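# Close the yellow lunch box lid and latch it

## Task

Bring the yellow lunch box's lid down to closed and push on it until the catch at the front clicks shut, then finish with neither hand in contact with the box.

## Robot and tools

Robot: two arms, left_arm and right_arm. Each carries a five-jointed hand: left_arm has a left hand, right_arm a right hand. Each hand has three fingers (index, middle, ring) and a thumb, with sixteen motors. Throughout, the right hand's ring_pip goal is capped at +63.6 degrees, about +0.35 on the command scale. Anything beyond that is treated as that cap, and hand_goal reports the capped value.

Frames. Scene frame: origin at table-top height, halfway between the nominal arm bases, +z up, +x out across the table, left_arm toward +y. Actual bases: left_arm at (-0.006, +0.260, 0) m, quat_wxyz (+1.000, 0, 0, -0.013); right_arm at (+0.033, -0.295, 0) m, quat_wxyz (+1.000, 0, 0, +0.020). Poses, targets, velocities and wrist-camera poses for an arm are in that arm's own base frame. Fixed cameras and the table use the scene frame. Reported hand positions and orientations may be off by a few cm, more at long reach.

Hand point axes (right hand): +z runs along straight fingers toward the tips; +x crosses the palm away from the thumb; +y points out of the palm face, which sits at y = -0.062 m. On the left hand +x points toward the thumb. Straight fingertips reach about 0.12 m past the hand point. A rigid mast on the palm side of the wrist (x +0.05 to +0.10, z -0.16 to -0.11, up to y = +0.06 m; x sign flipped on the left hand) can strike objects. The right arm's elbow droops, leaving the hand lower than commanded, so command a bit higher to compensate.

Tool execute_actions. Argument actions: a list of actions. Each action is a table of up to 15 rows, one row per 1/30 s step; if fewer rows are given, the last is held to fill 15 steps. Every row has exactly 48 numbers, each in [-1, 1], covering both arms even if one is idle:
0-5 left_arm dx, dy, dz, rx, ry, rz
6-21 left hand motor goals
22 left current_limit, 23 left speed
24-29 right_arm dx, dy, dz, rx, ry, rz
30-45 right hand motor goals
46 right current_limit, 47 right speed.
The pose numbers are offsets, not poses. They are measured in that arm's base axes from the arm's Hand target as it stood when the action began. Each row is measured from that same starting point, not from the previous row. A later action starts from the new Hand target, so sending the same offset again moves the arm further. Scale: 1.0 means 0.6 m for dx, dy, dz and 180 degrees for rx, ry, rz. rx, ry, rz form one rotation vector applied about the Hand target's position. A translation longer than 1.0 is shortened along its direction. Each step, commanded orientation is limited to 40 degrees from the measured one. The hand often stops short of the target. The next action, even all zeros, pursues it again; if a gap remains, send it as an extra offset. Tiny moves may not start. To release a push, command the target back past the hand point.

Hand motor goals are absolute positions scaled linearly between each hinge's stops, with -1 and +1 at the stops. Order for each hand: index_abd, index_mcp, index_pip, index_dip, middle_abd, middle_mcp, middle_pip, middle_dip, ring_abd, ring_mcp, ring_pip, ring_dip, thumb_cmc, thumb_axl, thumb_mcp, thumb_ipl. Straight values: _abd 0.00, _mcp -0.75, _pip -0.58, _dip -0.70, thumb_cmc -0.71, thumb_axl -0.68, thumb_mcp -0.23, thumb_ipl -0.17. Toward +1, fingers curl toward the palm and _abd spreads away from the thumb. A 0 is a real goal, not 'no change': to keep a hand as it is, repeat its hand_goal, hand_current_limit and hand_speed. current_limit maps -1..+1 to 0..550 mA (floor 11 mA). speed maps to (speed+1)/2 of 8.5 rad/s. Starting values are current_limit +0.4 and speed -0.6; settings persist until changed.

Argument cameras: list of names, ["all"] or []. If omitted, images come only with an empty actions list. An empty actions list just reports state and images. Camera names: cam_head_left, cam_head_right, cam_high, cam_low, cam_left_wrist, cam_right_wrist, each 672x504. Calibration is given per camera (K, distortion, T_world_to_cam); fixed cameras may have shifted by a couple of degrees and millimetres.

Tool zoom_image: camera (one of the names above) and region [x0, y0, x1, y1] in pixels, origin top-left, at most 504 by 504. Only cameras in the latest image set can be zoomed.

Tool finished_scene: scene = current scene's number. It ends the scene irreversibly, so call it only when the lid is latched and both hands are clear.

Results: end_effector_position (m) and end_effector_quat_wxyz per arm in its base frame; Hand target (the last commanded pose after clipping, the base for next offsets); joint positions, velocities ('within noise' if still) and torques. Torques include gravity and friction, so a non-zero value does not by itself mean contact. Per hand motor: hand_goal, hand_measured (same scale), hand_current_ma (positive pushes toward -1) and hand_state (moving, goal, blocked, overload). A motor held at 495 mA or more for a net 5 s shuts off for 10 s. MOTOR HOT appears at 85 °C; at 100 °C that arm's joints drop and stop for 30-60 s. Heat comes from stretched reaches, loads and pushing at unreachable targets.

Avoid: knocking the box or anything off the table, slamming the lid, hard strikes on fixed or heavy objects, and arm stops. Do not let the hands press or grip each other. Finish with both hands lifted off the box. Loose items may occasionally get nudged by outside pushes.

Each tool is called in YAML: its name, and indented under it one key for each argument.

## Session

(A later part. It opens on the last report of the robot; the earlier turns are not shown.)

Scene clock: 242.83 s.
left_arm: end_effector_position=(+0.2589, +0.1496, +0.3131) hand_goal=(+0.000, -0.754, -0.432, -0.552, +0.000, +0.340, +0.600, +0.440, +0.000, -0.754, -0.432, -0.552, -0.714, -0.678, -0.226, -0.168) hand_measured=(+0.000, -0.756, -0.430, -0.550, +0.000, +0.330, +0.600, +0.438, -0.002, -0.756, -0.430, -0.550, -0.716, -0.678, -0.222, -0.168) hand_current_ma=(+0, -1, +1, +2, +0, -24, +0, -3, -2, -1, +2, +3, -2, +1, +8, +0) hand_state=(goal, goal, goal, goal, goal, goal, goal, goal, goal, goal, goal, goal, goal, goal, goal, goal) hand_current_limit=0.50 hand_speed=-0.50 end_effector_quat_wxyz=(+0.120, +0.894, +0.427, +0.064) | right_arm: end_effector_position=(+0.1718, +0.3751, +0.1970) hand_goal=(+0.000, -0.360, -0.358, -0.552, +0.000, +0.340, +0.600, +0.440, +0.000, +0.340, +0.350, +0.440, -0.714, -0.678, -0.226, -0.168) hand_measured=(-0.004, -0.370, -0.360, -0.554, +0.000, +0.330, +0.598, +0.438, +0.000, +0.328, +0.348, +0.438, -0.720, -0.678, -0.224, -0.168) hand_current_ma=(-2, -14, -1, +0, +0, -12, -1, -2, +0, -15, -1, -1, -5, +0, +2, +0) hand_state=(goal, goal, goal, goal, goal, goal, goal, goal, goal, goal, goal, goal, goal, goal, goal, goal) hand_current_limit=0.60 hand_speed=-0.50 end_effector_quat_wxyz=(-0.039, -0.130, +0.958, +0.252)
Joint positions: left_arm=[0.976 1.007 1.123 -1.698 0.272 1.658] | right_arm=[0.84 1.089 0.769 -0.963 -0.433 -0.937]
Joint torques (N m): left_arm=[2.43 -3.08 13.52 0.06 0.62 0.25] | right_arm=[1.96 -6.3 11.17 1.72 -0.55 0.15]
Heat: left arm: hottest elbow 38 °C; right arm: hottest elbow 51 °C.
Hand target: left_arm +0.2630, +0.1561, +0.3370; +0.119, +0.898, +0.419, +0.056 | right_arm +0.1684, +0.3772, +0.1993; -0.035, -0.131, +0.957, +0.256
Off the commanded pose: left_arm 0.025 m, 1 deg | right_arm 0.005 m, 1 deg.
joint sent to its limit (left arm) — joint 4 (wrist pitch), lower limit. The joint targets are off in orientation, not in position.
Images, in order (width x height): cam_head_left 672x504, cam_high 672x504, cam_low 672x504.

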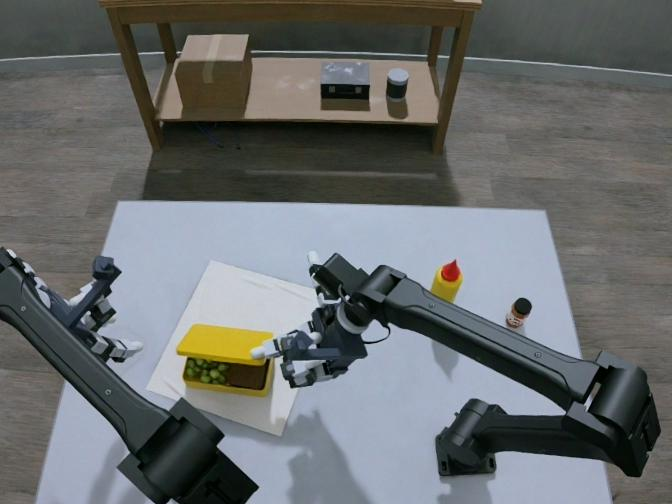

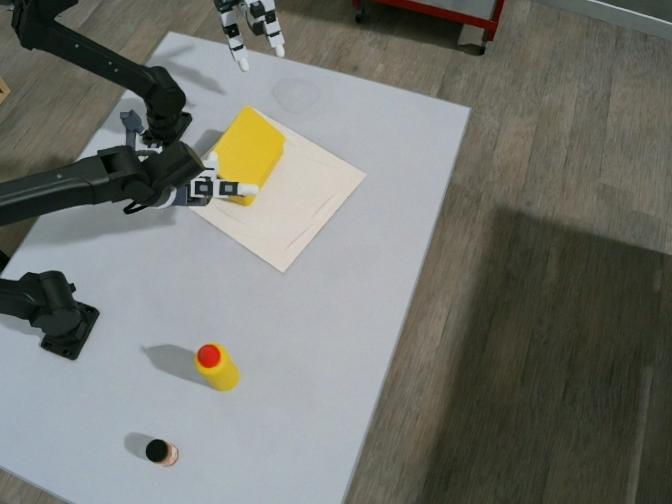

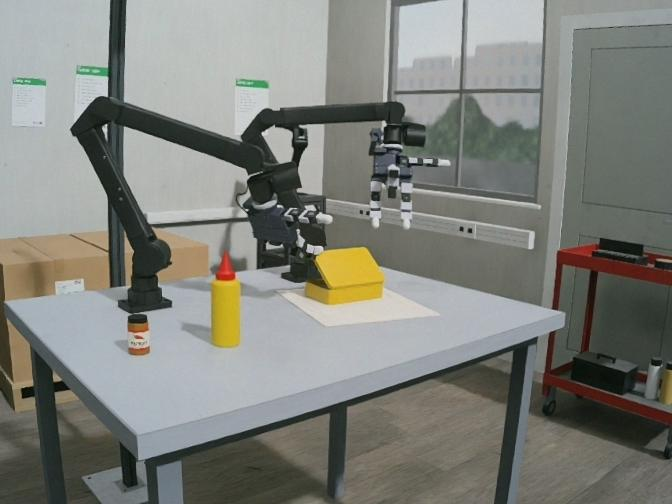

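execute_actions:
  actions:
    - [[0,0,0,0,0,0,0,-0.753,-0.431,-0.551,0,0.34,0.6,0.44,0,-0.753,-0.431,-0.551,-0.714,-0.678,-0.226,-0.168,0.5,-0.5,-0.04,0.01,-0.03,0,0,0,0,-0.36,-0.358,-0.551,0,0.34,0.6,0.44,0,0.34,0.35,0.44,-0.714,-0.678,-0.226,-0.168,0.6,-0.5]]
    - [[0,0,0,0,0,0,0,-0.753,-0.431,-0.551,0,0.34,0.6,0.44,0,-0.753,-0.431,-0.551,-0.714,-0.678,-0.226,-0.168,0.5,-0.5,-0.02,0.01,-0.05,0,0,0,0,-0.36,-0.358,-0.551,0,0.34,0.6,0.44,0,0.34,0.35,0.44,-0.714,-0.678,-0.226,-0.168,0.6,-0.5]]
    - [[0,0,0,0,0,0,0,-0.753,-0.431,-0.551,0,0.34,0.6,0.44,0,-0.753,-0.431,-0.551,-0.714,-0.678,-0.226,-0.168,0.5,-0.5,0,0.01,-0.05,0,0,0,0,-0.36,-0.358,-0.551,0,0.34,0.6,0.44,0,0.34,0.35,0.44,-0.714,-0.678,-0.226,-0.168,0.6,-0.5]]
  cameras: ["cam_low","cam_high","cam_head_left"]

zoom_image:
  camera: "cam_head_left"
  region: [110, 230, 370, 425]

zoom_image:
  camera: "cam_low"
  region: [270, 190, 450, 325]

Scene clock: 255.17 s.
left_arm: end_effector_position=(+0.2589, +0.1494, +0.3132) hand_goal=(+0.000, -0.754, -0.432, -0.552, +0.000, +0.340, +0.600, +0.440, +0.000, -0.754, -0.432, -0.552, -0.714, -0.678, -0.226, -0.168) hand_measured=(+0.000, -0.756, -0.430, -0.550, +0.000, +0.330, +0.600, +0.438, -0.002, -0.756, -0.430, -0.550, -0.716, -0.678, -0.222, -0.168) hand_current_ma=(+0, -1, +1, +2, +0, -24, +0, -3, -2, -1, +2, +3, -2, +1, +8, +0) hand_state=(goal, goal, goal, goal, goal, goal, goal, goal, goal, goal, goal, goal, goal, goal, goal, goal) hand_current_limit=0.50 hand_speed=-0.50 end_effector_quat_wxyz=(+0.120, +0.894, +0.426, +0.064) | right_arm: end_effector_position=(+0.1352, +0.3912, +0.1268) hand_goal=(+0.000, -0.360, -0.358, -0.552, +0.000, +0.340, +0.600, +0.440, +0.000, +0.340, +0.350, +0.440, -0.714, -0.678, -0.226, -0.168) hand_measured=(+0.004, -0.358, -0.348, -0.548, +0.000, +0.330, +0.598, +0.438, +0.000, +0.328, +0.348, +0.438, -0.720, -0.678, -0.224, -0.168) hand_current_ma=(+2, +1, +11, +4, +0, -12, -1, -2, +0, -15, -1, -1, -5, +0, +2, +0) hand_state=(goal, goal, goal, goal, goal, goal, goal, goal, goal, goal, goal, goal, goal, goal, goal, goal) hand_current_limit=0.60 hand_speed=-0.50 end_effector_quat_wxyz=(-0.032, -0.132, +0.957, +0.258)
Joint positions: left_arm=[0.976 1.007 1.123 -1.698 0.273 1.659] | right_arm=[0.978 1.142 0.591 -0.656 -0.387 -0.795]
Joint torques (N m): left_arm=[2.43 -2.96 13.55 0.06 0.62 0.25] | right_arm=[2.14 -4.37 10.69 2.14 -0.46 0.19]
Motor temperatures (°C): left_arm=[23 28 40 22 24 23] | right_arm=[23 27 50 27 26 22]
Heat: left arm: hottest elbow 40 °C; right arm: hottest elbow 50 °C.
Hand target: left_arm +0.2630, +0.1561, +0.3370; +0.119, +0.898, +0.419, +0.055 | right_arm +0.1324, +0.3952, +0.1213; -0.035, -0.131, +0.957, +0.256
Off the commanded pose: left_arm 0.025 m, 1 deg | right_arm 0.007 m, 0 deg.
joint sent to its limit (left arm) — joint 4 (wrist pitch), lower limit. The joint targets are off in orientation, not in position.
Images, in order (width x height): cam_head_left 672x504, cam_high 672x504, cam_low 672x504.

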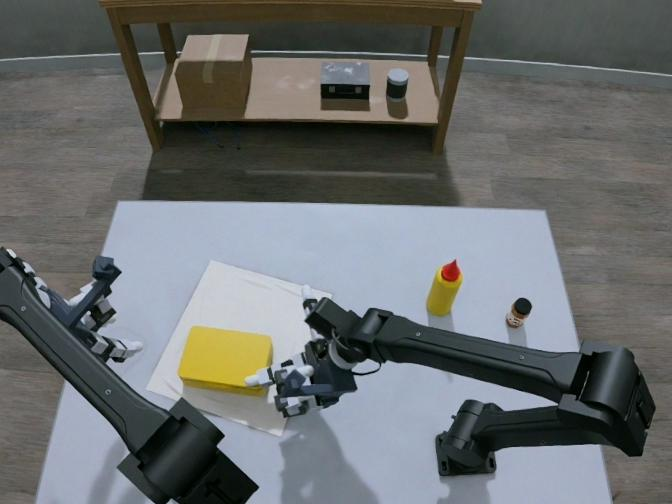

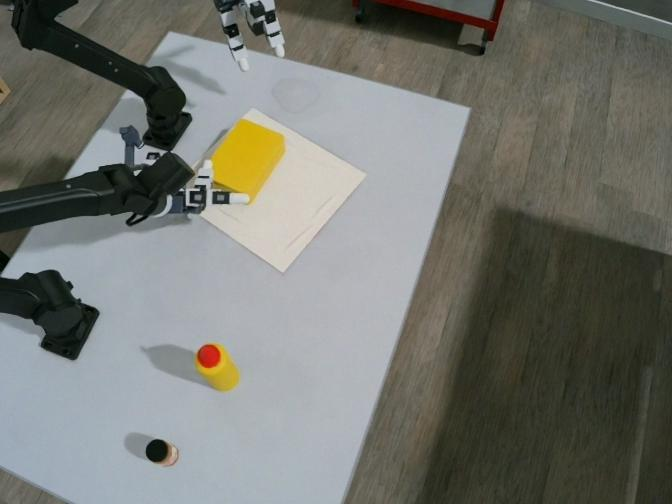

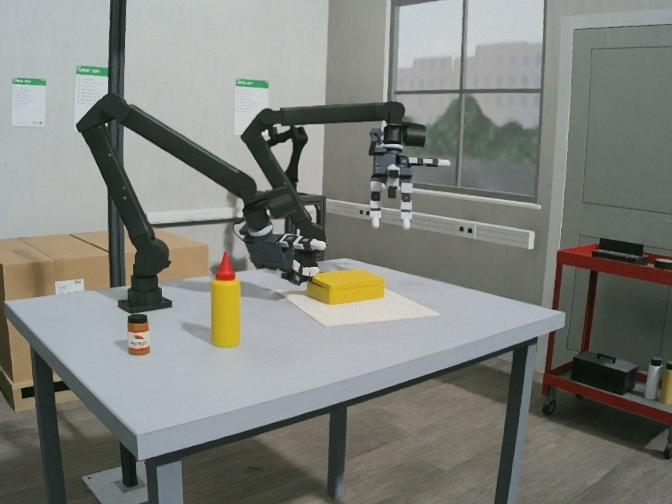

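Scaled by 1.938 from the camera's 672x504 image, which has a finer 960x720 frame.

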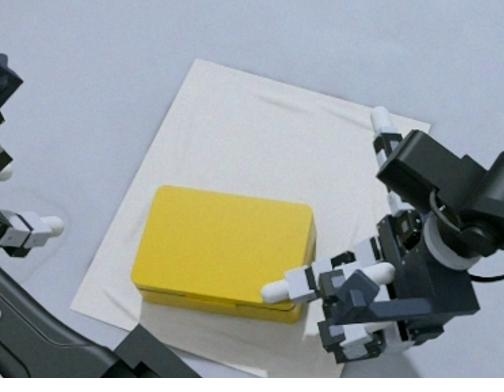

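Scaled by 2.800 from the camera's 672x504 image, which has a finer 960x720 frame.

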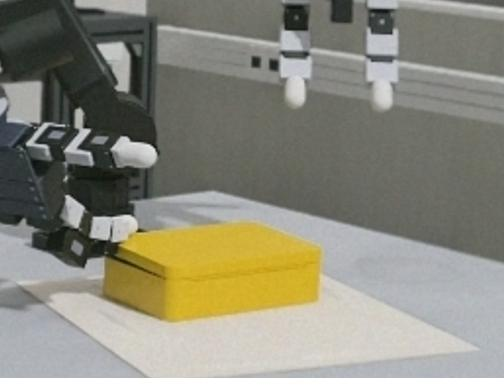

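zoom_image:
  camera: "cam_high"
  region: [190, 90, 310, 220]

Scaled by 3.877 from the camera's 672x504 image, which has a finer 960x720 frame.

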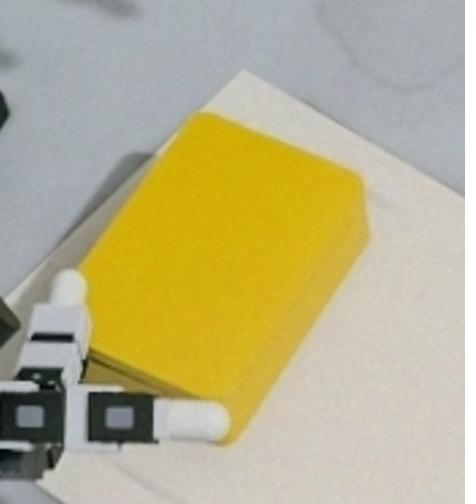

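execute_actions:
  actions:
    - [[0,0.07,0,0,0,0,0,-0.753,-0.431,-0.551,0,0.34,0.6,0.44,0,-0.753,-0.431,-0.551,-0.714,-0.678,-0.226,-0.168,0.5,-0.5,0,0,0.1,-0.1177,-0.0328,0,0,0,0.1,0,0,0.34,0.6,0.44,0,0.34,0.35,0.44,-0.714,-0.678,-0.226,-0.168,0.6,-0.5]]
    - [[0,0.08,0,0,0,0,0,-0.753,-0.431,-0.551,0,0.34,0.6,0.44,0,-0.753,-0.431,-0.551,-0.714,-0.678,-0.226,-0.168,0.5,-0.5,0,0.06,0.03,-0.0428,-0.0119,0.0667,0,0.34,0.6,0.44,0,0.34,0.6,0.44,0,0.34,0.35,0.44,-0.714,-0.678,-0.226,-0.168,0.6,-0.5]]
    - [[0,0.07,0,0,0,0,0,-0.753,-0.431,-0.551,0,0.34,0.6,0.44,0,-0.753,-0.431,-0.551,-0.714,-0.678,-0.226,-0.168,0.5,-0.5,0,0.06,0,0,0,0.111,0,0.34,0.6,0.44,0,0.34,0.6,0.44,0,0.34,0.35,0.44,-0.714,-0.678,-0.226,-0.168,0.6,-0.5]]
  cameras: ["cam_high","cam_head_left","cam_low"]

Scene clock: 322.40 s.
left_arm: end_effector_position=(+0.2601, +0.2787, +0.3162) hand_goal=(+0.000, -0.754, -0.432, -0.552, +0.000, +0.340, +0.600, +0.440, +0.000, -0.754, -0.432, -0.552, -0.714, -0.678, -0.226, -0.168) hand_measured=(+0.000, -0.756, -0.430, -0.550, +0.000, +0.330, +0.600, +0.438, -0.002, -0.754, -0.430, -0.550, -0.716, -0.678, -0.222, -0.168) hand_current_ma=(+0, -1, +1, +2, +0, -24, +0, -3, -2, -1, +2, +3, -2, +1, +8, +0) hand_state=(goal, goal, goal, goal, goal, goal, goal, goal, goal, goal, goal, goal, goal, goal, goal, goal) hand_current_limit=0.50 hand_speed=-0.50 end_effector_quat_wxyz=(+0.124, +0.894, +0.427, +0.060) | right_arm: end_effector_position=(+0.1264, +0.4505, +0.1821) hand_goal=(+0.000, +0.340, +0.600, +0.440, +0.000, +0.340, +0.600, +0.440, +0.000, +0.340, +0.350, +0.440, -0.714, -0.678, -0.226, -0.168) hand_measured=(+0.002, +0.322, +0.596, +0.438, +0.000, +0.330, +0.598, +0.438, +0.000, +0.328, +0.348, +0.438, -0.716, -0.678, -0.224, -0.168) hand_current_ma=(+1, -27, -3, -1, +0, -12, -1, -1, +0, -14, -1, -1, -1, +0, +2, +0) hand_state=(goal, goal, goal, goal, goal, goal, goal, goal, goal, goal, goal, goal, goal, goal, goal, goal) hand_current_limit=0.60 hand_speed=-0.50 end_effector_quat_wxyz=(-0.016, -0.394, +0.919, -0.016)
Joint positions: left_arm=[1.17 1.326 1.377 -1.698 0.265 1.859] | right_arm=[1.142 1.471 1.253 -1.399 0.001 -1.24]
Joint torques (N m): left_arm=[2.37 -7.12 13.35 -0.14 0.44 0.26] | right_arm=[0.91 -9.05 16.5 0.16 -0.46 -0.13]
Motor temperatures (°C): left_arm=[23 28 46 22 24 23] | right_arm=[23 27 47 27 26 22]
Heat: left arm: hottest elbow 46 °C; right arm: hottest elbow 47 °C.
Hand target: left_arm +0.2630, +0.2880, +0.3369; +0.119, +0.898, +0.419, +0.055 | right_arm +0.1324, +0.4672, +0.1993; -0.006, -0.403, +0.915, -0.003
Off the commanded pose: left_arm 0.023 m, 1 deg | right_arm 0.025 m, 2 deg.
joint sent to its limit (left arm) — joint 4 (wrist pitch), lower limit. The joint targets are off in orientation, not in position.
Images, in order (width x height): cam_head_left 672x504, cam_high 672x504, cam_low 672x504.

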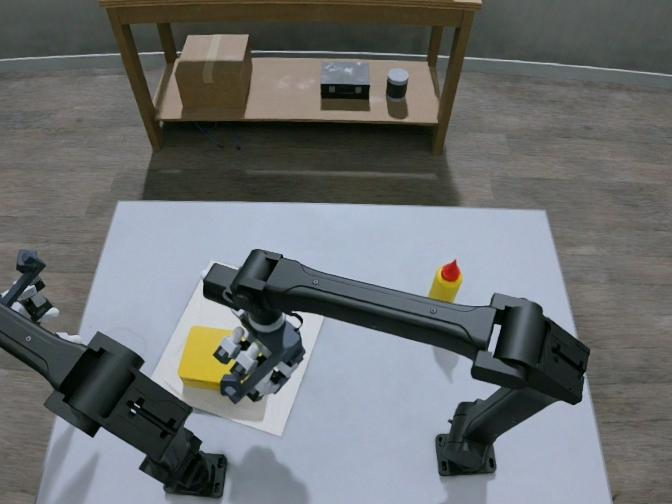

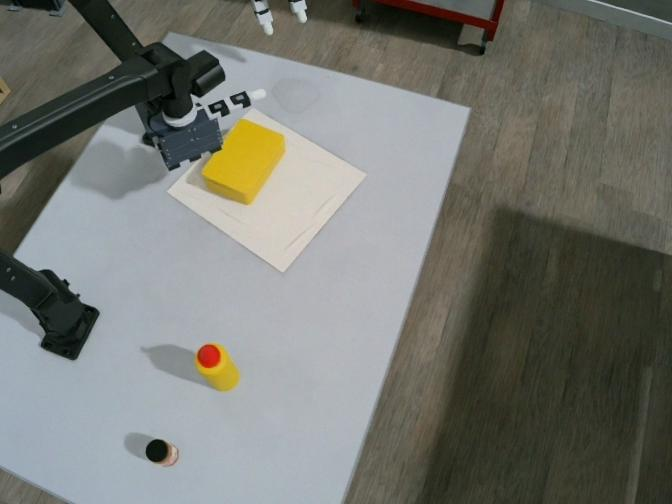

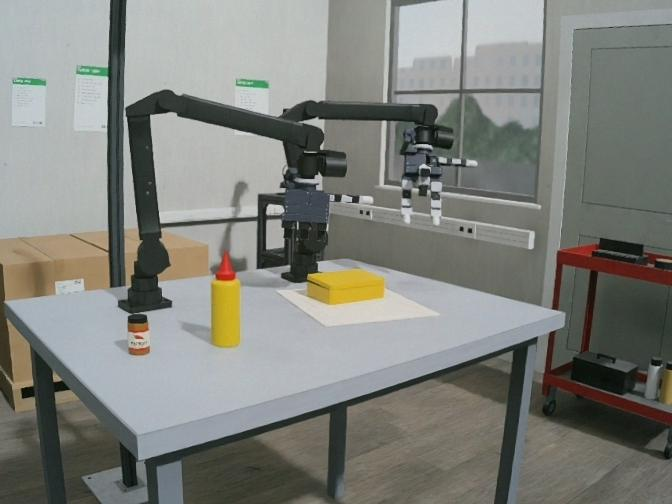

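execute_actions:
  actions:
    - [[0,0,0,0,0,0,0,-0.753,-0.431,-0.551,0,0.34,0.6,0.44,0,-0.753,-0.431,-0.551,-0.714,-0.678,-0.226,-0.168,0.5,-0.5,0,0.05,0,0,0,0.111,0,0.34,0.6,0.44,0,0.34,0.6,0.44,0,0.34,0.35,0.44,-0.714,-0.678,-0.226,-0.168,0.6,-0.5]]
    - [[0,0,0,0,0,0,0,-0.753,-0.431,-0.551,0,0.34,0.6,0.44,0,-0.753,-0.431,-0.551,-0.714,-0.678,-0.226,-0.168,0.5,-0.5,0,0.04,-0.03,0,0,0.0667,0,0.34,0.6,0.44,0,0.34,0.6,0.44,0,0.34,0.35,0.44,-0.714,-0.678,-0.226,-0.168,0.6,-0.5]]
  cameras: ["cam_high","cam_head_left","cam_low"]

zoom_image:
  camera: "cam_head_left"
  region: [110, 230, 370, 425]

zoom_image:
  camera: "cam_high"
  region: [140, 40, 320, 220]

Scene clock: 329.47 s.
left_arm: end_effector_position=(+0.2601, +0.2787, +0.3162) hand_goal=(+0.000, -0.754, -0.432, -0.552, +0.000, +0.340, +0.600, +0.440, +0.000, -0.754, -0.432, -0.552, -0.714, -0.678, -0.226, -0.168) hand_measured=(+0.000, -0.756, -0.430, -0.550, +0.000, +0.330, +0.600, +0.438, -0.002, -0.754, -0.430, -0.550, -0.716, -0.678, -0.222, -0.168) hand_current_ma=(+0, -1, +1, +2, +0, -24, +0, -3, -2, -1, +2, +3, -2, +1, +8, +0) hand_state=(goal, goal, goal, goal, goal, goal, goal, goal, goal, goal, goal, goal, goal, goal, goal, goal) hand_current_limit=0.50 hand_speed=-0.50 end_effector_quat_wxyz=(+0.124, +0.894, +0.427, +0.060) | right_arm: end_effector_position=(+0.1340, +0.5041, +0.1658) hand_goal=(+0.000, +0.340, +0.600, +0.440, +0.000, +0.340, +0.600, +0.440, +0.000, +0.340, +0.350, +0.440, -0.714, -0.678, -0.226, -0.168) hand_measured=(+0.002, +0.322, +0.596, +0.438, +0.000, +0.330, +0.598, +0.438, +0.000, +0.328, +0.348, +0.438, -0.716, -0.678, -0.224, -0.168) hand_current_ma=(+1, -27, -3, -1, +0, -12, -1, -1, +0, -14, -1, -1, -1, +0, +2, +0) hand_state=(goal, goal, goal, goal, goal, goal, goal, goal, goal, goal, goal, goal, goal, goal, goal, goal) hand_current_limit=0.60 hand_speed=-0.50 end_effector_quat_wxyz=(-0.020, -0.627, +0.779, -0.014)
Joint positions: left_arm=[1.17 1.326 1.377 -1.698 0.265 1.859] | right_arm=[1.145 1.729 1.518 -1.409 0.007 -1.781]
Joint torques (N m): left_arm=[2.32 -7.12 13.38 -0.14 0.45 0.25] | right_arm=[2.02 -12.4 16.21 -0.01 -0.48 -0.13]
Heat: left arm: hottest elbow 45 °C; right arm: hottest elbow 49 °C.
Hand target: left_arm +0.2630, +0.2880, +0.3369; +0.119, +0.898, +0.419, +0.055 | right_arm +0.1324, +0.5212, +0.1813; -0.005, -0.639, +0.769, -0.005
Off the commanded pose: left_arm 0.023 m, 1 deg | right_arm 0.023 m, 3 deg.
joint sent to its limit (left arm) — joint 4 (wrist pitch), lower limit. The joint targets are off in orientation, not in position.
Images, in order (width x height): cam_head_left 672x504, cam_high 672x504, cam_low 672x504.

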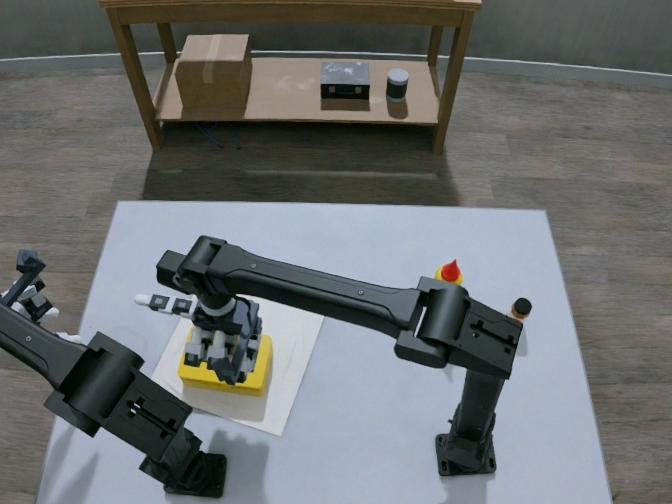

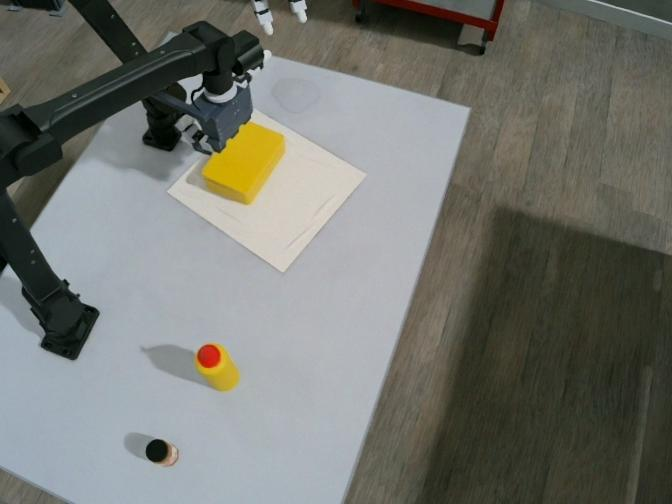

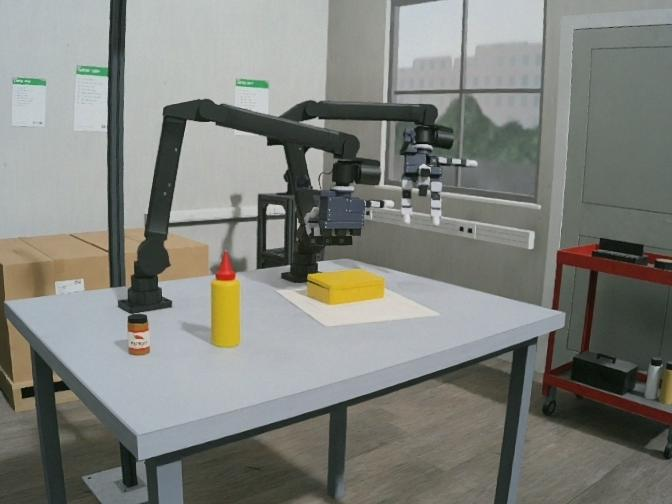

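Scaled by 1.938 from the camera's 672x504 image, which has a finer 960x720 frame.

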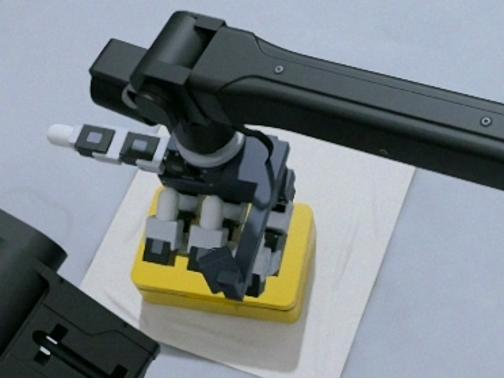

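Scaled by 2.800 from the camera's 672x504 image, which has a finer 960x720 frame.

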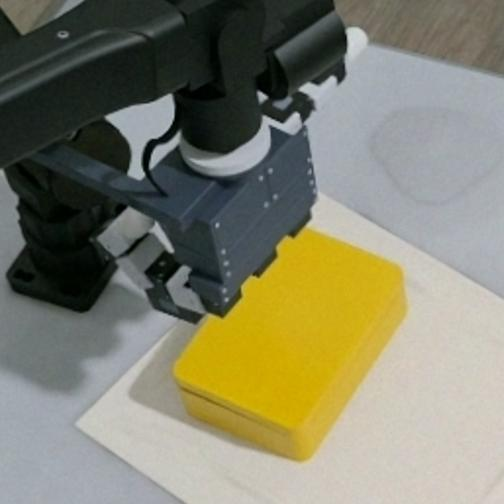

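execute_actions:
  actions:
    - [[0,0,0,0,0,0,0,-0.753,-0.431,-0.551,0,0.34,0.6,0.44,0,-0.753,-0.431,-0.551,-0.714,-0.678,-0.226,-0.168,0.5,-0.5,0.01,0.02,-0.06,0,0,0,0,0.34,0.6,0.44,0,0.34,0.6,0.44,0,0.34,0.35,0.44,-0.714,-0.678,-0.226,-0.168,0.6,-0.5]]
    - [[0,0,0,0,0,0,0,-0.753,-0.431,-0.551,0,0.34,0.6,0.44,0,-0.753,-0.431,-0.551,-0.714,-0.678,-0.226,-0.168,0.5,-0.5,0,0,-0.05,0,0,0,0,0.34,0.6,0.44,0,0.34,0.6,0.44,0,0.34,0.35,0.44,-0.714,-0.678,-0.226,-0.168,0.6,-0.5]]
  cameras: ["cam_high","cam_head_left","cam_low"]

zoom_image:
  camera: "cam_head_left"
  region: [110, 230, 370, 425]

zoom_image:
  camera: "cam_low"
  region: [270, 190, 450, 325]

Scene clock: 346.30 s.
left_arm: end_effector_position=(+0.2601, +0.2787, +0.3162) hand_goal=(+0.000, -0.754, -0.432, -0.552, +0.000, +0.340, +0.600, +0.440, +0.000, -0.754, -0.432, -0.552, -0.714, -0.678, -0.226, -0.168) hand_measured=(+0.000, -0.756, -0.430, -0.550, +0.000, +0.330, +0.600, +0.438, -0.002, -0.754, -0.430, -0.550, -0.716, -0.678, -0.222, -0.168) hand_current_ma=(+0, -1, +1, +2, +0, -24, +0, -3, -2, -1, +2, +3, -2, +1, +8, +0) hand_state=(goal, goal, goal, goal, goal, goal, goal, goal, goal, goal, goal, goal, goal, goal, goal, goal) hand_current_limit=0.50 hand_speed=-0.50 end_effector_quat_wxyz=(+0.124, +0.894, +0.427, +0.060) | right_arm: end_effector_position=(+0.1462, +0.5312, +0.1262) hand_goal=(+0.000, +0.340, +0.600, +0.440, +0.000, +0.340, +0.600, +0.440, +0.000, +0.340, +0.350, +0.440, -0.714, -0.678, -0.226, -0.168) hand_measured=(+0.002, +0.322, +0.596, +0.438, +0.000, +0.330, +0.598, +0.438, +0.000, +0.328, +0.348, +0.438, -0.716, -0.678, -0.224, -0.168) hand_current_ma=(+1, -27, -3, -1, +0, -12, -1, -1, +0, -14, -1, -1, -1, +0, +2, +0) hand_state=(goal, goal, goal, goal, goal, goal, goal, goal, goal, goal, goal, goal, goal, goal, goal, goal) hand_current_limit=0.60 hand_speed=-0.50 end_effector_quat_wxyz=(+0.001, -0.628, +0.778, -0.003)
Joint positions: left_arm=[1.17 1.326 1.377 -1.698 0.265 1.859] | right_arm=[1.145 1.801 1.511 -1.282 0.007 -1.785]
Joint torques (N m): left_arm=[2.37 -7.18 13.34 -0.14 0.44 0.25] | right_arm=[1.9 -13.04 10.59 0.76 -0.5 -0.11]
Heat: left arm: hottest elbow 44 °C; right arm: hottest elbow 48 °C.
Hand target: left_arm +0.2630, +0.2880, +0.3369; +0.119, +0.898, +0.419, +0.055 | right_arm +0.1384, +0.5332, +0.1153; -0.005, -0.639, +0.769, -0.005
Off the commanded pose: left_arm 0.023 m, 1 deg | right_arm 0.014 m, 2 deg.
joint sent to its limit (left arm) — joint 4 (wrist pitch), lower limit. The joint targets are off in orientation, not in position.
Images, in order (width x height): cam_head_left 672x504, cam_high 672x504, cam_low 672x504.

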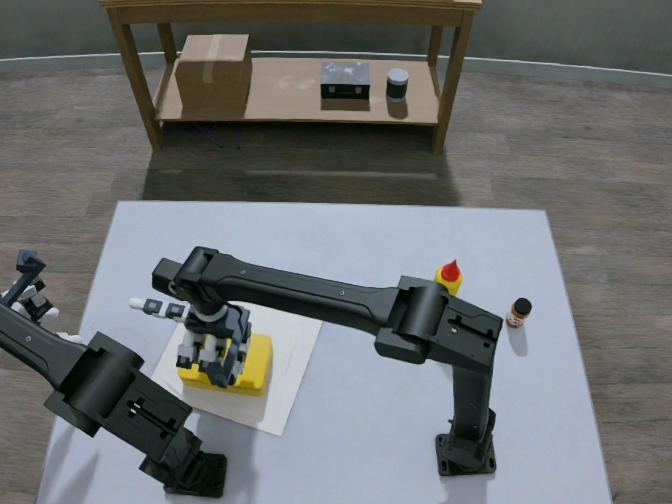

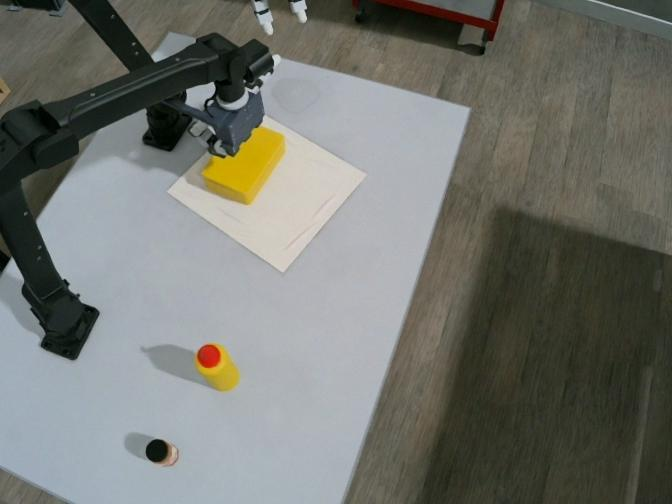

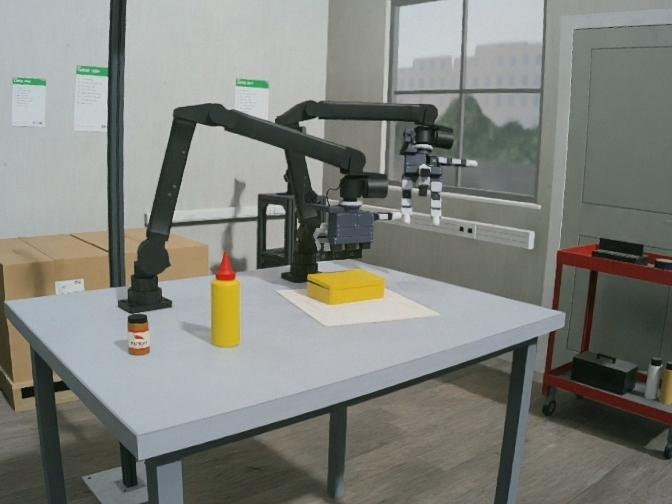

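Scaled by 1.938 from the camera's 672x504 image, which has a finer 960x720 frame.

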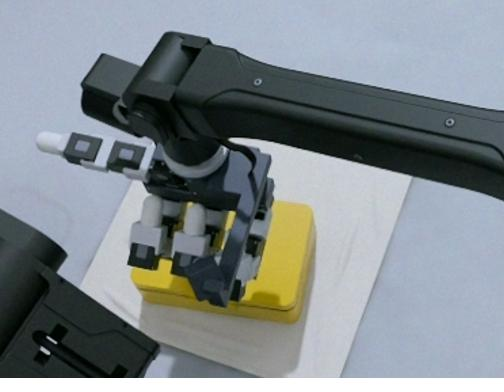

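Scaled by 2.800 from the camera's 672x504 image, which has a finer 960x720 frame.

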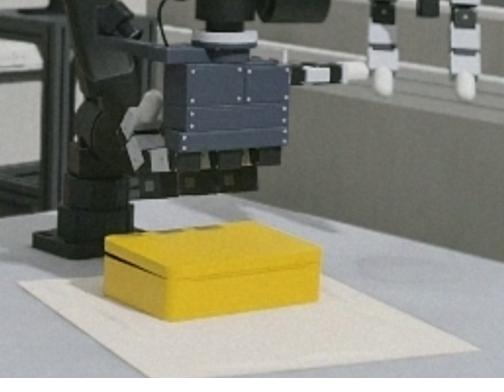

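execute_actions:
  actions:
    - [[0,0,0,0,0,0,0,-0.753,-0.431,-0.551,0,0.34,0.6,0.44,0,-0.753,-0.431,-0.551,-0.714,-0.678,-0.226,-0.168,0.5,-0.5,0,-0.02,-0.05,0,0,0,0,0.34,0.6,0.44,0,0.34,0.6,0.44,0,0.34,0.35,0.44,-0.714,-0.678,-0.226,-0.168,0.6,-0.5]]
    - [[0,0,0,0,0,0,0,-0.753,-0.431,-0.551,0,0.34,0.6,0.44,0,-0.753,-0.431,-0.551,-0.714,-0.678,-0.226,-0.168,0.5,-0.5,0,0,-0.05,0,0,0,0,0.34,0.6,0.44,0,0.34,0.6,0.44,0,0.34,0.35,0.44,-0.714,-0.678,-0.226,-0.168,0.8,-0.5]]
  cameras: ["cam_head_left","cam_low"]

zoom_image:
  camera: "cam_head_left"
  region: [110, 230, 370, 425]

zoom_image:
  camera: "cam_low"
  region: [270, 190, 450, 325]

Scene clock: 361.73 s.
left_arm: end_effector_position=(+0.2601, +0.2787, +0.3162) hand_goal=(+0.000, -0.754, -0.432, -0.552, +0.000, +0.340, +0.600, +0.440, +0.000, -0.754, -0.432, -0.552, -0.714, -0.678, -0.226, -0.168) hand_measured=(+0.000, -0.756, -0.430, -0.550, +0.000, +0.330, +0.600, +0.438, -0.002, -0.754, -0.430, -0.550, -0.716, -0.678, -0.222, -0.168) hand_current_ma=(+0, -1, +1, +2, +0, -24, +0, -3, -2, -1, +2, +3, -2, +1, +8, +0) hand_state=(goal, goal, goal, goal, goal, goal, goal, goal, goal, goal, goal, goal, goal, goal, goal, goal) hand_current_limit=0.50 hand_speed=-0.50 end_effector_quat_wxyz=(+0.124, +0.894, +0.427, +0.060) | right_arm: end_effector_position=(+0.1414, +0.5222, +0.0854) hand_goal=(+0.000, +0.340, +0.600, +0.440, +0.000, +0.340, +0.600, +0.440, +0.000, +0.340, +0.350, +0.440, -0.714, -0.678, -0.226, -0.168) hand_measured=(+0.002, +0.338, +0.596, +0.438, +0.000, +0.352, +0.598, +0.438, +0.000, +0.368, +0.348, +0.438, -0.716, -0.678, -0.224, -0.168) hand_current_ma=(+1, -1, -3, -1, +0, +17, -1, -1, +0, +52, -1, -1, -1, +0, +2, +0) hand_state=(goal, goal, goal, goal, goal, goal, goal, goal, goal, blocked, goal, goal, goal, goal, goal, goal) hand_current_limit=0.80 hand_speed=-0.50 end_effector_quat_wxyz=(+0.007, -0.638, +0.770, +0.001)
Joint positions: left_arm=[1.17 1.326 1.377 -1.698 0.265 1.859] | right_arm=[1.145 1.808 1.407 -1.155 0.004 -1.811]
Joint torques (N m): left_arm=[2.32 -7.06 13.37 -0.13 0.45 0.26] | right_arm=[1.26 -11.05 8.36 1.85 -0.36 0.07]
Heat: left arm: hottest elbow 44 °C; right arm: hottest elbow 49 °C.
Hand target: left_arm +0.2630, +0.2880, +0.3369; +0.119, +0.898, +0.419, +0.055 | right_arm +0.1383, +0.5212, +0.0552; -0.005, -0.639, +0.769, -0.005
Off the commanded pose: left_arm 0.023 m, 1 deg | right_arm 0.030 m, 2 deg.
joint sent to its limit (left arm) — joint 4 (wrist pitch), lower limit. The joint targets are off in orientation, not in position.
Images, in order (width x height): cam_head_left 672x504, cam_low 672x504.

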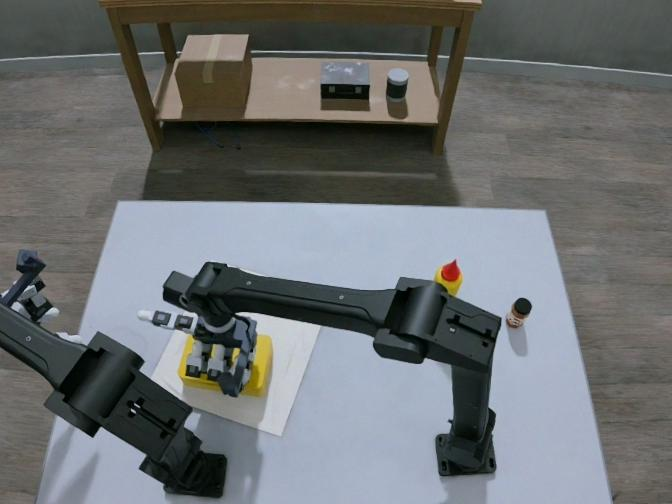

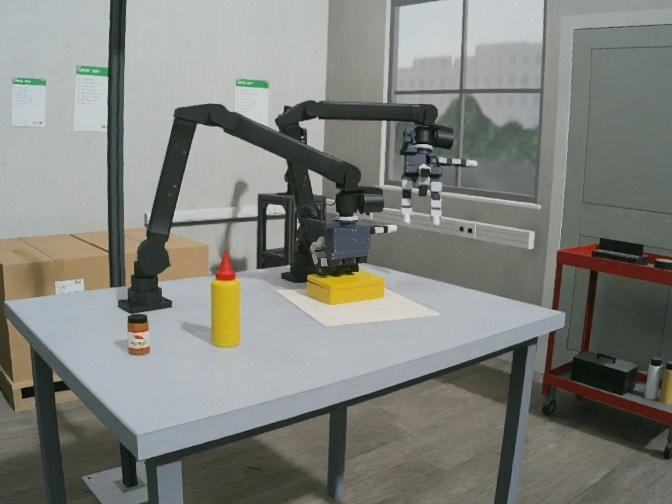

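Scaled by 1.938 from the camera's 672x504 image, which has a finer 960x720 frame.

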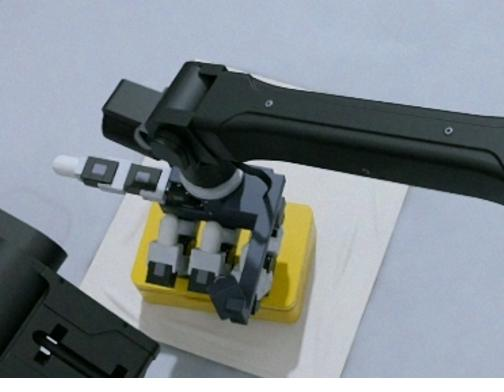

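Scaled by 2.800 from the camera's 672x504 image, which has a finer 960x720 frame.

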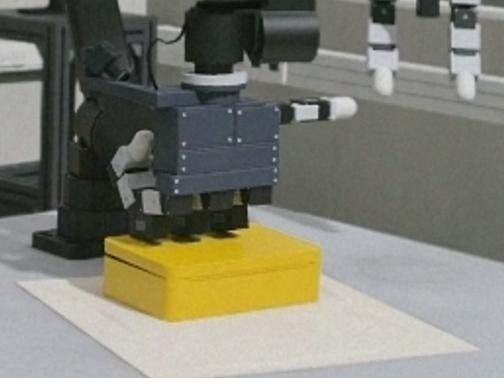

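execute_actions:
  actions:
    - [[0,0,0,0,0,0,0,-0.753,-0.431,-0.551,0,0.34,0.6,0.44,0,-0.753,-0.431,-0.551,-0.714,-0.678,-0.226,-0.168,0.5,-0.5,0,0,-0.06,0,0,0,0,0.34,0.6,0.44,0,0.34,0.6,0.44,0,0.34,0.35,0.44,-0.714,-0.678,-0.226,-0.168,0.8,-0.5]]
    - [[0,0,0,0,0,0,0,-0.753,-0.431,-0.551,0,0.34,0.6,0.44,0,-0.753,-0.431,-0.551,-0.714,-0.678,-0.226,-0.168,0.5,-0.5,0,0,-0.06,0,0,0,0,0.34,0.6,0.44,0,0.34,0.6,0.44,0,0.34,0.35,0.44,-0.714,-0.678,-0.226,-0.168,0.8,-0.5]]
  cameras: ["cam_head_left","cam_low"]

zoom_image:
  camera: "cam_low"
  region: [290, 210, 400, 310]

Scene clock: 369.73 s.
left_arm: end_effector_position=(+0.2601, +0.2787, +0.3162) hand_goal=(+0.000, -0.754, -0.432, -0.552, +0.000, +0.340, +0.600, +0.440, +0.000, -0.754, -0.432, -0.552, -0.714, -0.678, -0.226, -0.168) hand_measured=(+0.000, -0.756, -0.430, -0.550, +0.000, +0.330, +0.600, +0.438, -0.002, -0.754, -0.430, -0.550, -0.716, -0.678, -0.222, -0.168) hand_current_ma=(+0, -1, +1, +2, +0, -24, +0, -3, -2, -1, +2, +3, -2, +1, +8, +0) hand_state=(goal, goal, goal, goal, goal, goal, goal, goal, goal, goal, goal, goal, goal, goal, goal, goal) hand_current_limit=0.50 hand_speed=-0.50 end_effector_quat_wxyz=(+0.124, +0.894, +0.427, +0.060) | right_arm: end_effector_position=(+0.1428, +0.5262, +0.0762) hand_goal=(+0.000, +0.340, +0.600, +0.440, +0.000, +0.340, +0.600, +0.440, +0.000, +0.340, +0.350, +0.440, -0.714, -0.678, -0.226, -0.168) hand_measured=(+0.002, +0.348, +0.596, +0.438, +0.000, +0.404, +0.598, +0.438, +0.000, +0.464, +0.348, +0.438, -0.716, -0.678, -0.222, -0.168) hand_current_ma=(+1, +8, -2, -1, +0, +171, -1, -1, +0, +436, -1, -1, -1, +0, +3, +0) hand_state=(goal, goal, goal, goal, goal, blocked, goal, goal, goal, blocked, goal, goal, goal, goal, goal, goal) hand_current_limit=0.80 hand_speed=-0.50 end_effector_quat_wxyz=(+0.040, -0.648, +0.760, +0.023)
Joint positions: left_arm=[1.17 1.326 1.377 -1.698 0.265 1.859] | right_arm=[1.142 1.79 1.349 -1.037 -0.007 -1.84]
Joint torques (N m): left_arm=[2.32 -7.18 13.37 -0.12 0.44 0.25] | right_arm=[1.26 -5.01 4.9 3.7 0.13 0.38]
Heat: left arm: hottest elbow 44 °C; right arm: hottest elbow 48 °C.
Hand target: left_arm +0.2630, +0.2880, +0.3369; +0.119, +0.898, +0.419, +0.055 | right_arm +0.1385, +0.5213, -0.0167; -0.005, -0.639, +0.769, -0.005
Off the commanded pose: left_arm 0.023 m, 1 deg | right_arm 0.093 m, 6 deg.
joint sent to its limit (left arm) — joint 4 (wrist pitch), lower limit. The joint targets are off in orientation, not in position.
Images, in order (width x height): cam_head_left 672x504, cam_low 672x504.

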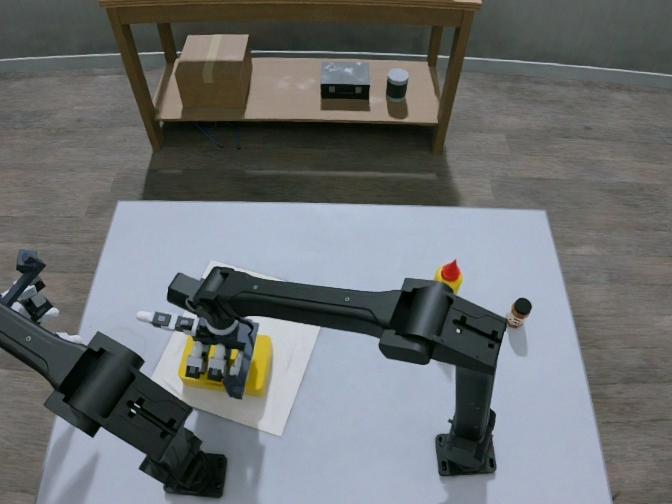

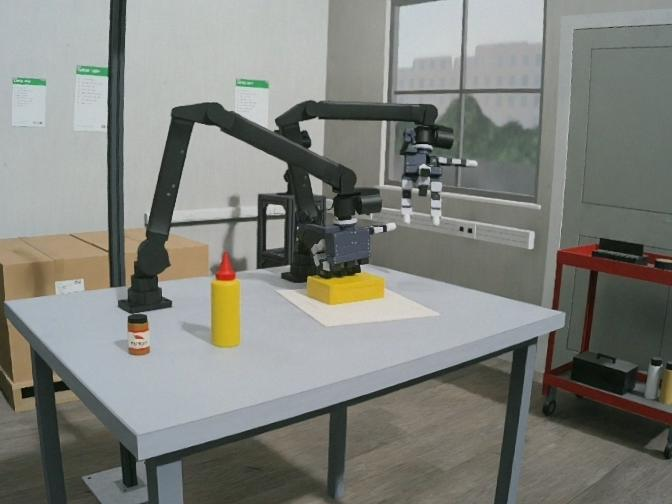

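Scaled by 4.582 from the camera's 672x504 image, which has a finer 960x720 frame.

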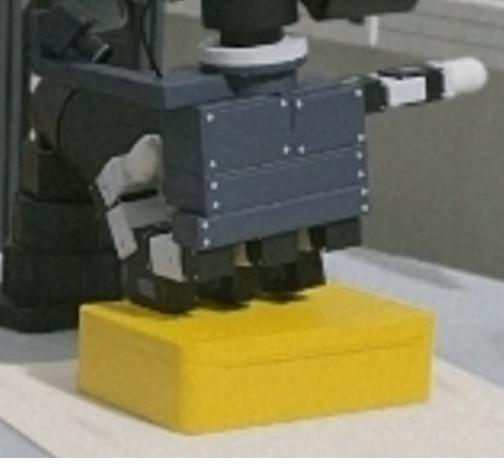

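execute_actions:
  actions:
    - [[0,0,0,0,0,0,0,-0.753,-0.431,-0.551,0,0.34,0.6,0.44,0,-0.753,-0.431,-0.551,-0.714,-0.678,-0.226,-0.168,0.5,-0.5,0,0,-0.04,0,0,0,0,0.34,0.6,0.44,0,0.34,0.6,0.44,0,0.34,0.35,0.44,-0.714,-0.678,-0.226,-0.168,0.75,-0.5]]
    - [[0,0,0,0,0,0,0,-0.753,-0.431,-0.551,0,0.34,0.6,0.44,0,-0.753,-0.431,-0.551,-0.714,-0.678,-0.226,-0.168,0.5,-0.5,0,0,0.1,0,0,0,0,0.34,0.6,0.44,0,0.34,0.6,0.44,0,0.34,0.35,0.44,-0.714,-0.678,-0.226,-0.168,0.75,-0.5]]
    - [[0,0,0,0,0,0,0,-0.753,-0.431,-0.551,0,0.34,0.6,0.44,0,-0.753,-0.431,-0.551,-0.714,-0.678,-0.226,-0.168,0.5,-0.5,0,0,0.1,0,0,0,0,0.34,0.6,0.44,0,0.34,0.6,0.44,0,0.34,0.35,0.44,-0.714,-0.678,-0.226,-0.168,0.75,-0.5]]
    - [[0,0,0,0,0,0,0,-0.753,-0.431,-0.551,0,0.34,0.6,0.44,0,-0.753,-0.431,-0.551,-0.714,-0.678,-0.226,-0.168,0.5,-0.5,0,0,0.1,0,0,0,0,0.34,0.6,0.44,0,0.34,0.6,0.44,0,0.34,0.35,0.44,-0.714,-0.678,-0.226,-0.168,0.6,-0.5]]
    - [[0,0,0,0,0,0,0,-0.753,-0.431,-0.551,0,0.34,0.6,0.44,0,-0.753,-0.431,-0.551,-0.714,-0.678,-0.226,-0.168,0.5,-0.5,0,-0.07,0.03,0,0,0,0,0.34,0.6,0.44,0,0.34,0.6,0.44,0,0.34,0.35,0.44,-0.714,-0.678,-0.226,-0.168,0.6,-0.5]]
  cameras: ["cam_head_left","cam_low"]

zoom_image:
  camera: "cam_low"
  region: [290, 210, 400, 310]

zoom_image:
  camera: "cam_head_left"
  region: [160, 290, 300, 420]

Scene clock: 382.40 s.
left_arm: end_effector_position=(+0.2601, +0.2787, +0.3162) hand_goal=(+0.000, -0.754, -0.432, -0.552, +0.000, +0.340, +0.600, +0.440, +0.000, -0.754, -0.432, -0.552, -0.714, -0.678, -0.226, -0.168) hand_measured=(+0.000, -0.756, -0.430, -0.550, +0.000, +0.330, +0.600, +0.438, -0.002, -0.754, -0.430, -0.550, -0.716, -0.678, -0.222, -0.168) hand_current_ma=(+0, -1, +1, +2, +0, -24, +0, -3, -2, -1, +2, +3, -2, +1, +8, +0) hand_state=(goal, goal, goal, goal, goal, goal, goal, goal, goal, goal, goal, goal, goal, goal, goal, goal) hand_current_limit=0.50 hand_speed=-0.50 end_effector_quat_wxyz=(+0.124, +0.894, +0.427, +0.060) | right_arm: end_effector_position=(+0.1333, +0.4857, +0.1588) hand_goal=(+0.000, +0.340, +0.600, +0.440, +0.000, +0.340, +0.600, +0.440, +0.000, +0.340, +0.350, +0.440, -0.714, -0.678, -0.226, -0.168) hand_measured=(+0.002, +0.334, +0.596, +0.438, +0.000, +0.334, +0.598, +0.438, +0.000, +0.334, +0.348, +0.438, -0.716, -0.678, -0.222, -0.168) hand_current_ma=(+1, -6, -2, -1, +0, -5, -1, -1, +0, -6, -1, -1, -1, +0, +3, +0) hand_state=(goal, goal, goal, goal, goal, goal, goal, goal, goal, goal, goal, goal, goal, goal, goal, goal) hand_current_limit=0.60 hand_speed=-0.50 end_effector_quat_wxyz=(-0.001, -0.639, +0.770, -0.001)
Joint positions: left_arm=[1.17 1.326 1.377 -1.698 0.265 1.859] | right_arm=[1.129 1.668 1.418 -1.324 0.002 -1.827]
Joint torques (N m): left_arm=[2.32 -7.06 13.35 -0.12 0.45 0.25] | right_arm=[-0.15 -12.51 10.65 0.1 -0.3 -0.12]
Heat: left arm: hottest elbow 44 °C; right arm: hottest elbow 46 °C.
Hand target: left_arm +0.2630, +0.2880, +0.3369; +0.119, +0.898, +0.419, +0.055 | right_arm +0.1383, +0.4793, +0.1573; -0.005, -0.639, +0.769, -0.005
Off the commanded pose: left_arm 0.023 m, 1 deg | right_arm 0.008 m, 1 deg.
joint sent to its limit (left arm) — joint 4 (wrist pitch), lower limit. The joint targets are off in orientation, not in position.
Images, in order (width x height): cam_head_left 672x504, cam_low 672x504.

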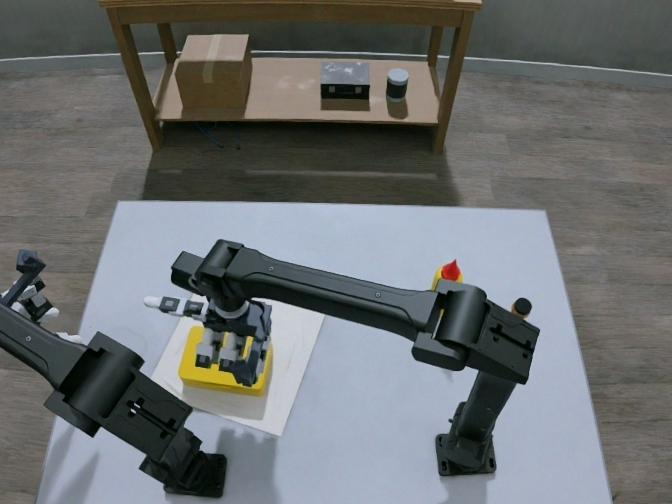

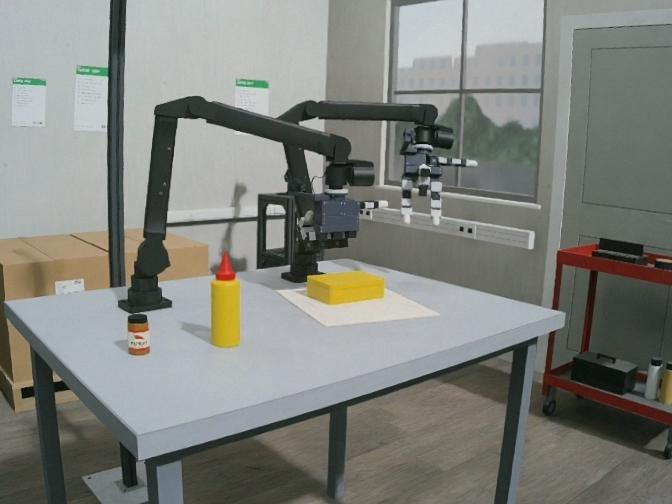

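Scaled by 4.582 from the camera's 672x504 image, which has a finer 960x720 frame.

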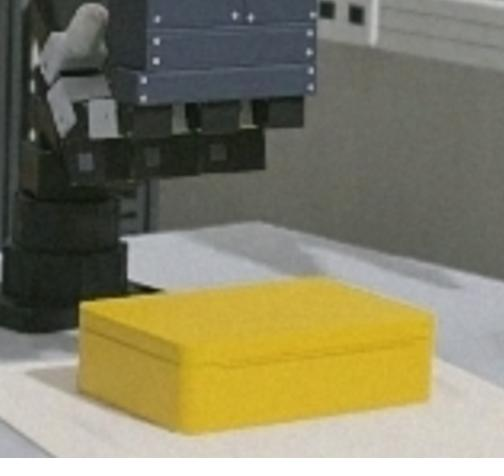

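Scaled by 3.600 from the camera's 672x504 image, which has a finer 960x720 frame.

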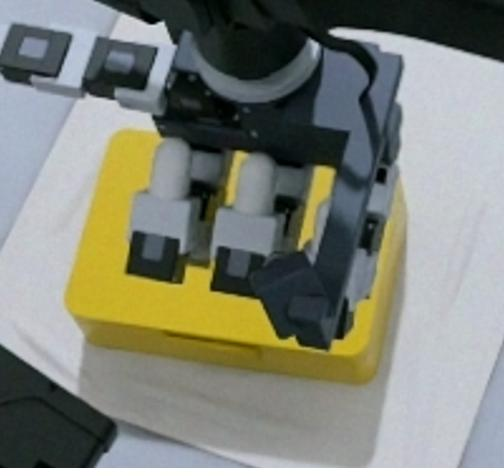

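finished_scene:
  scene: 3

The scene is finished: the task was done.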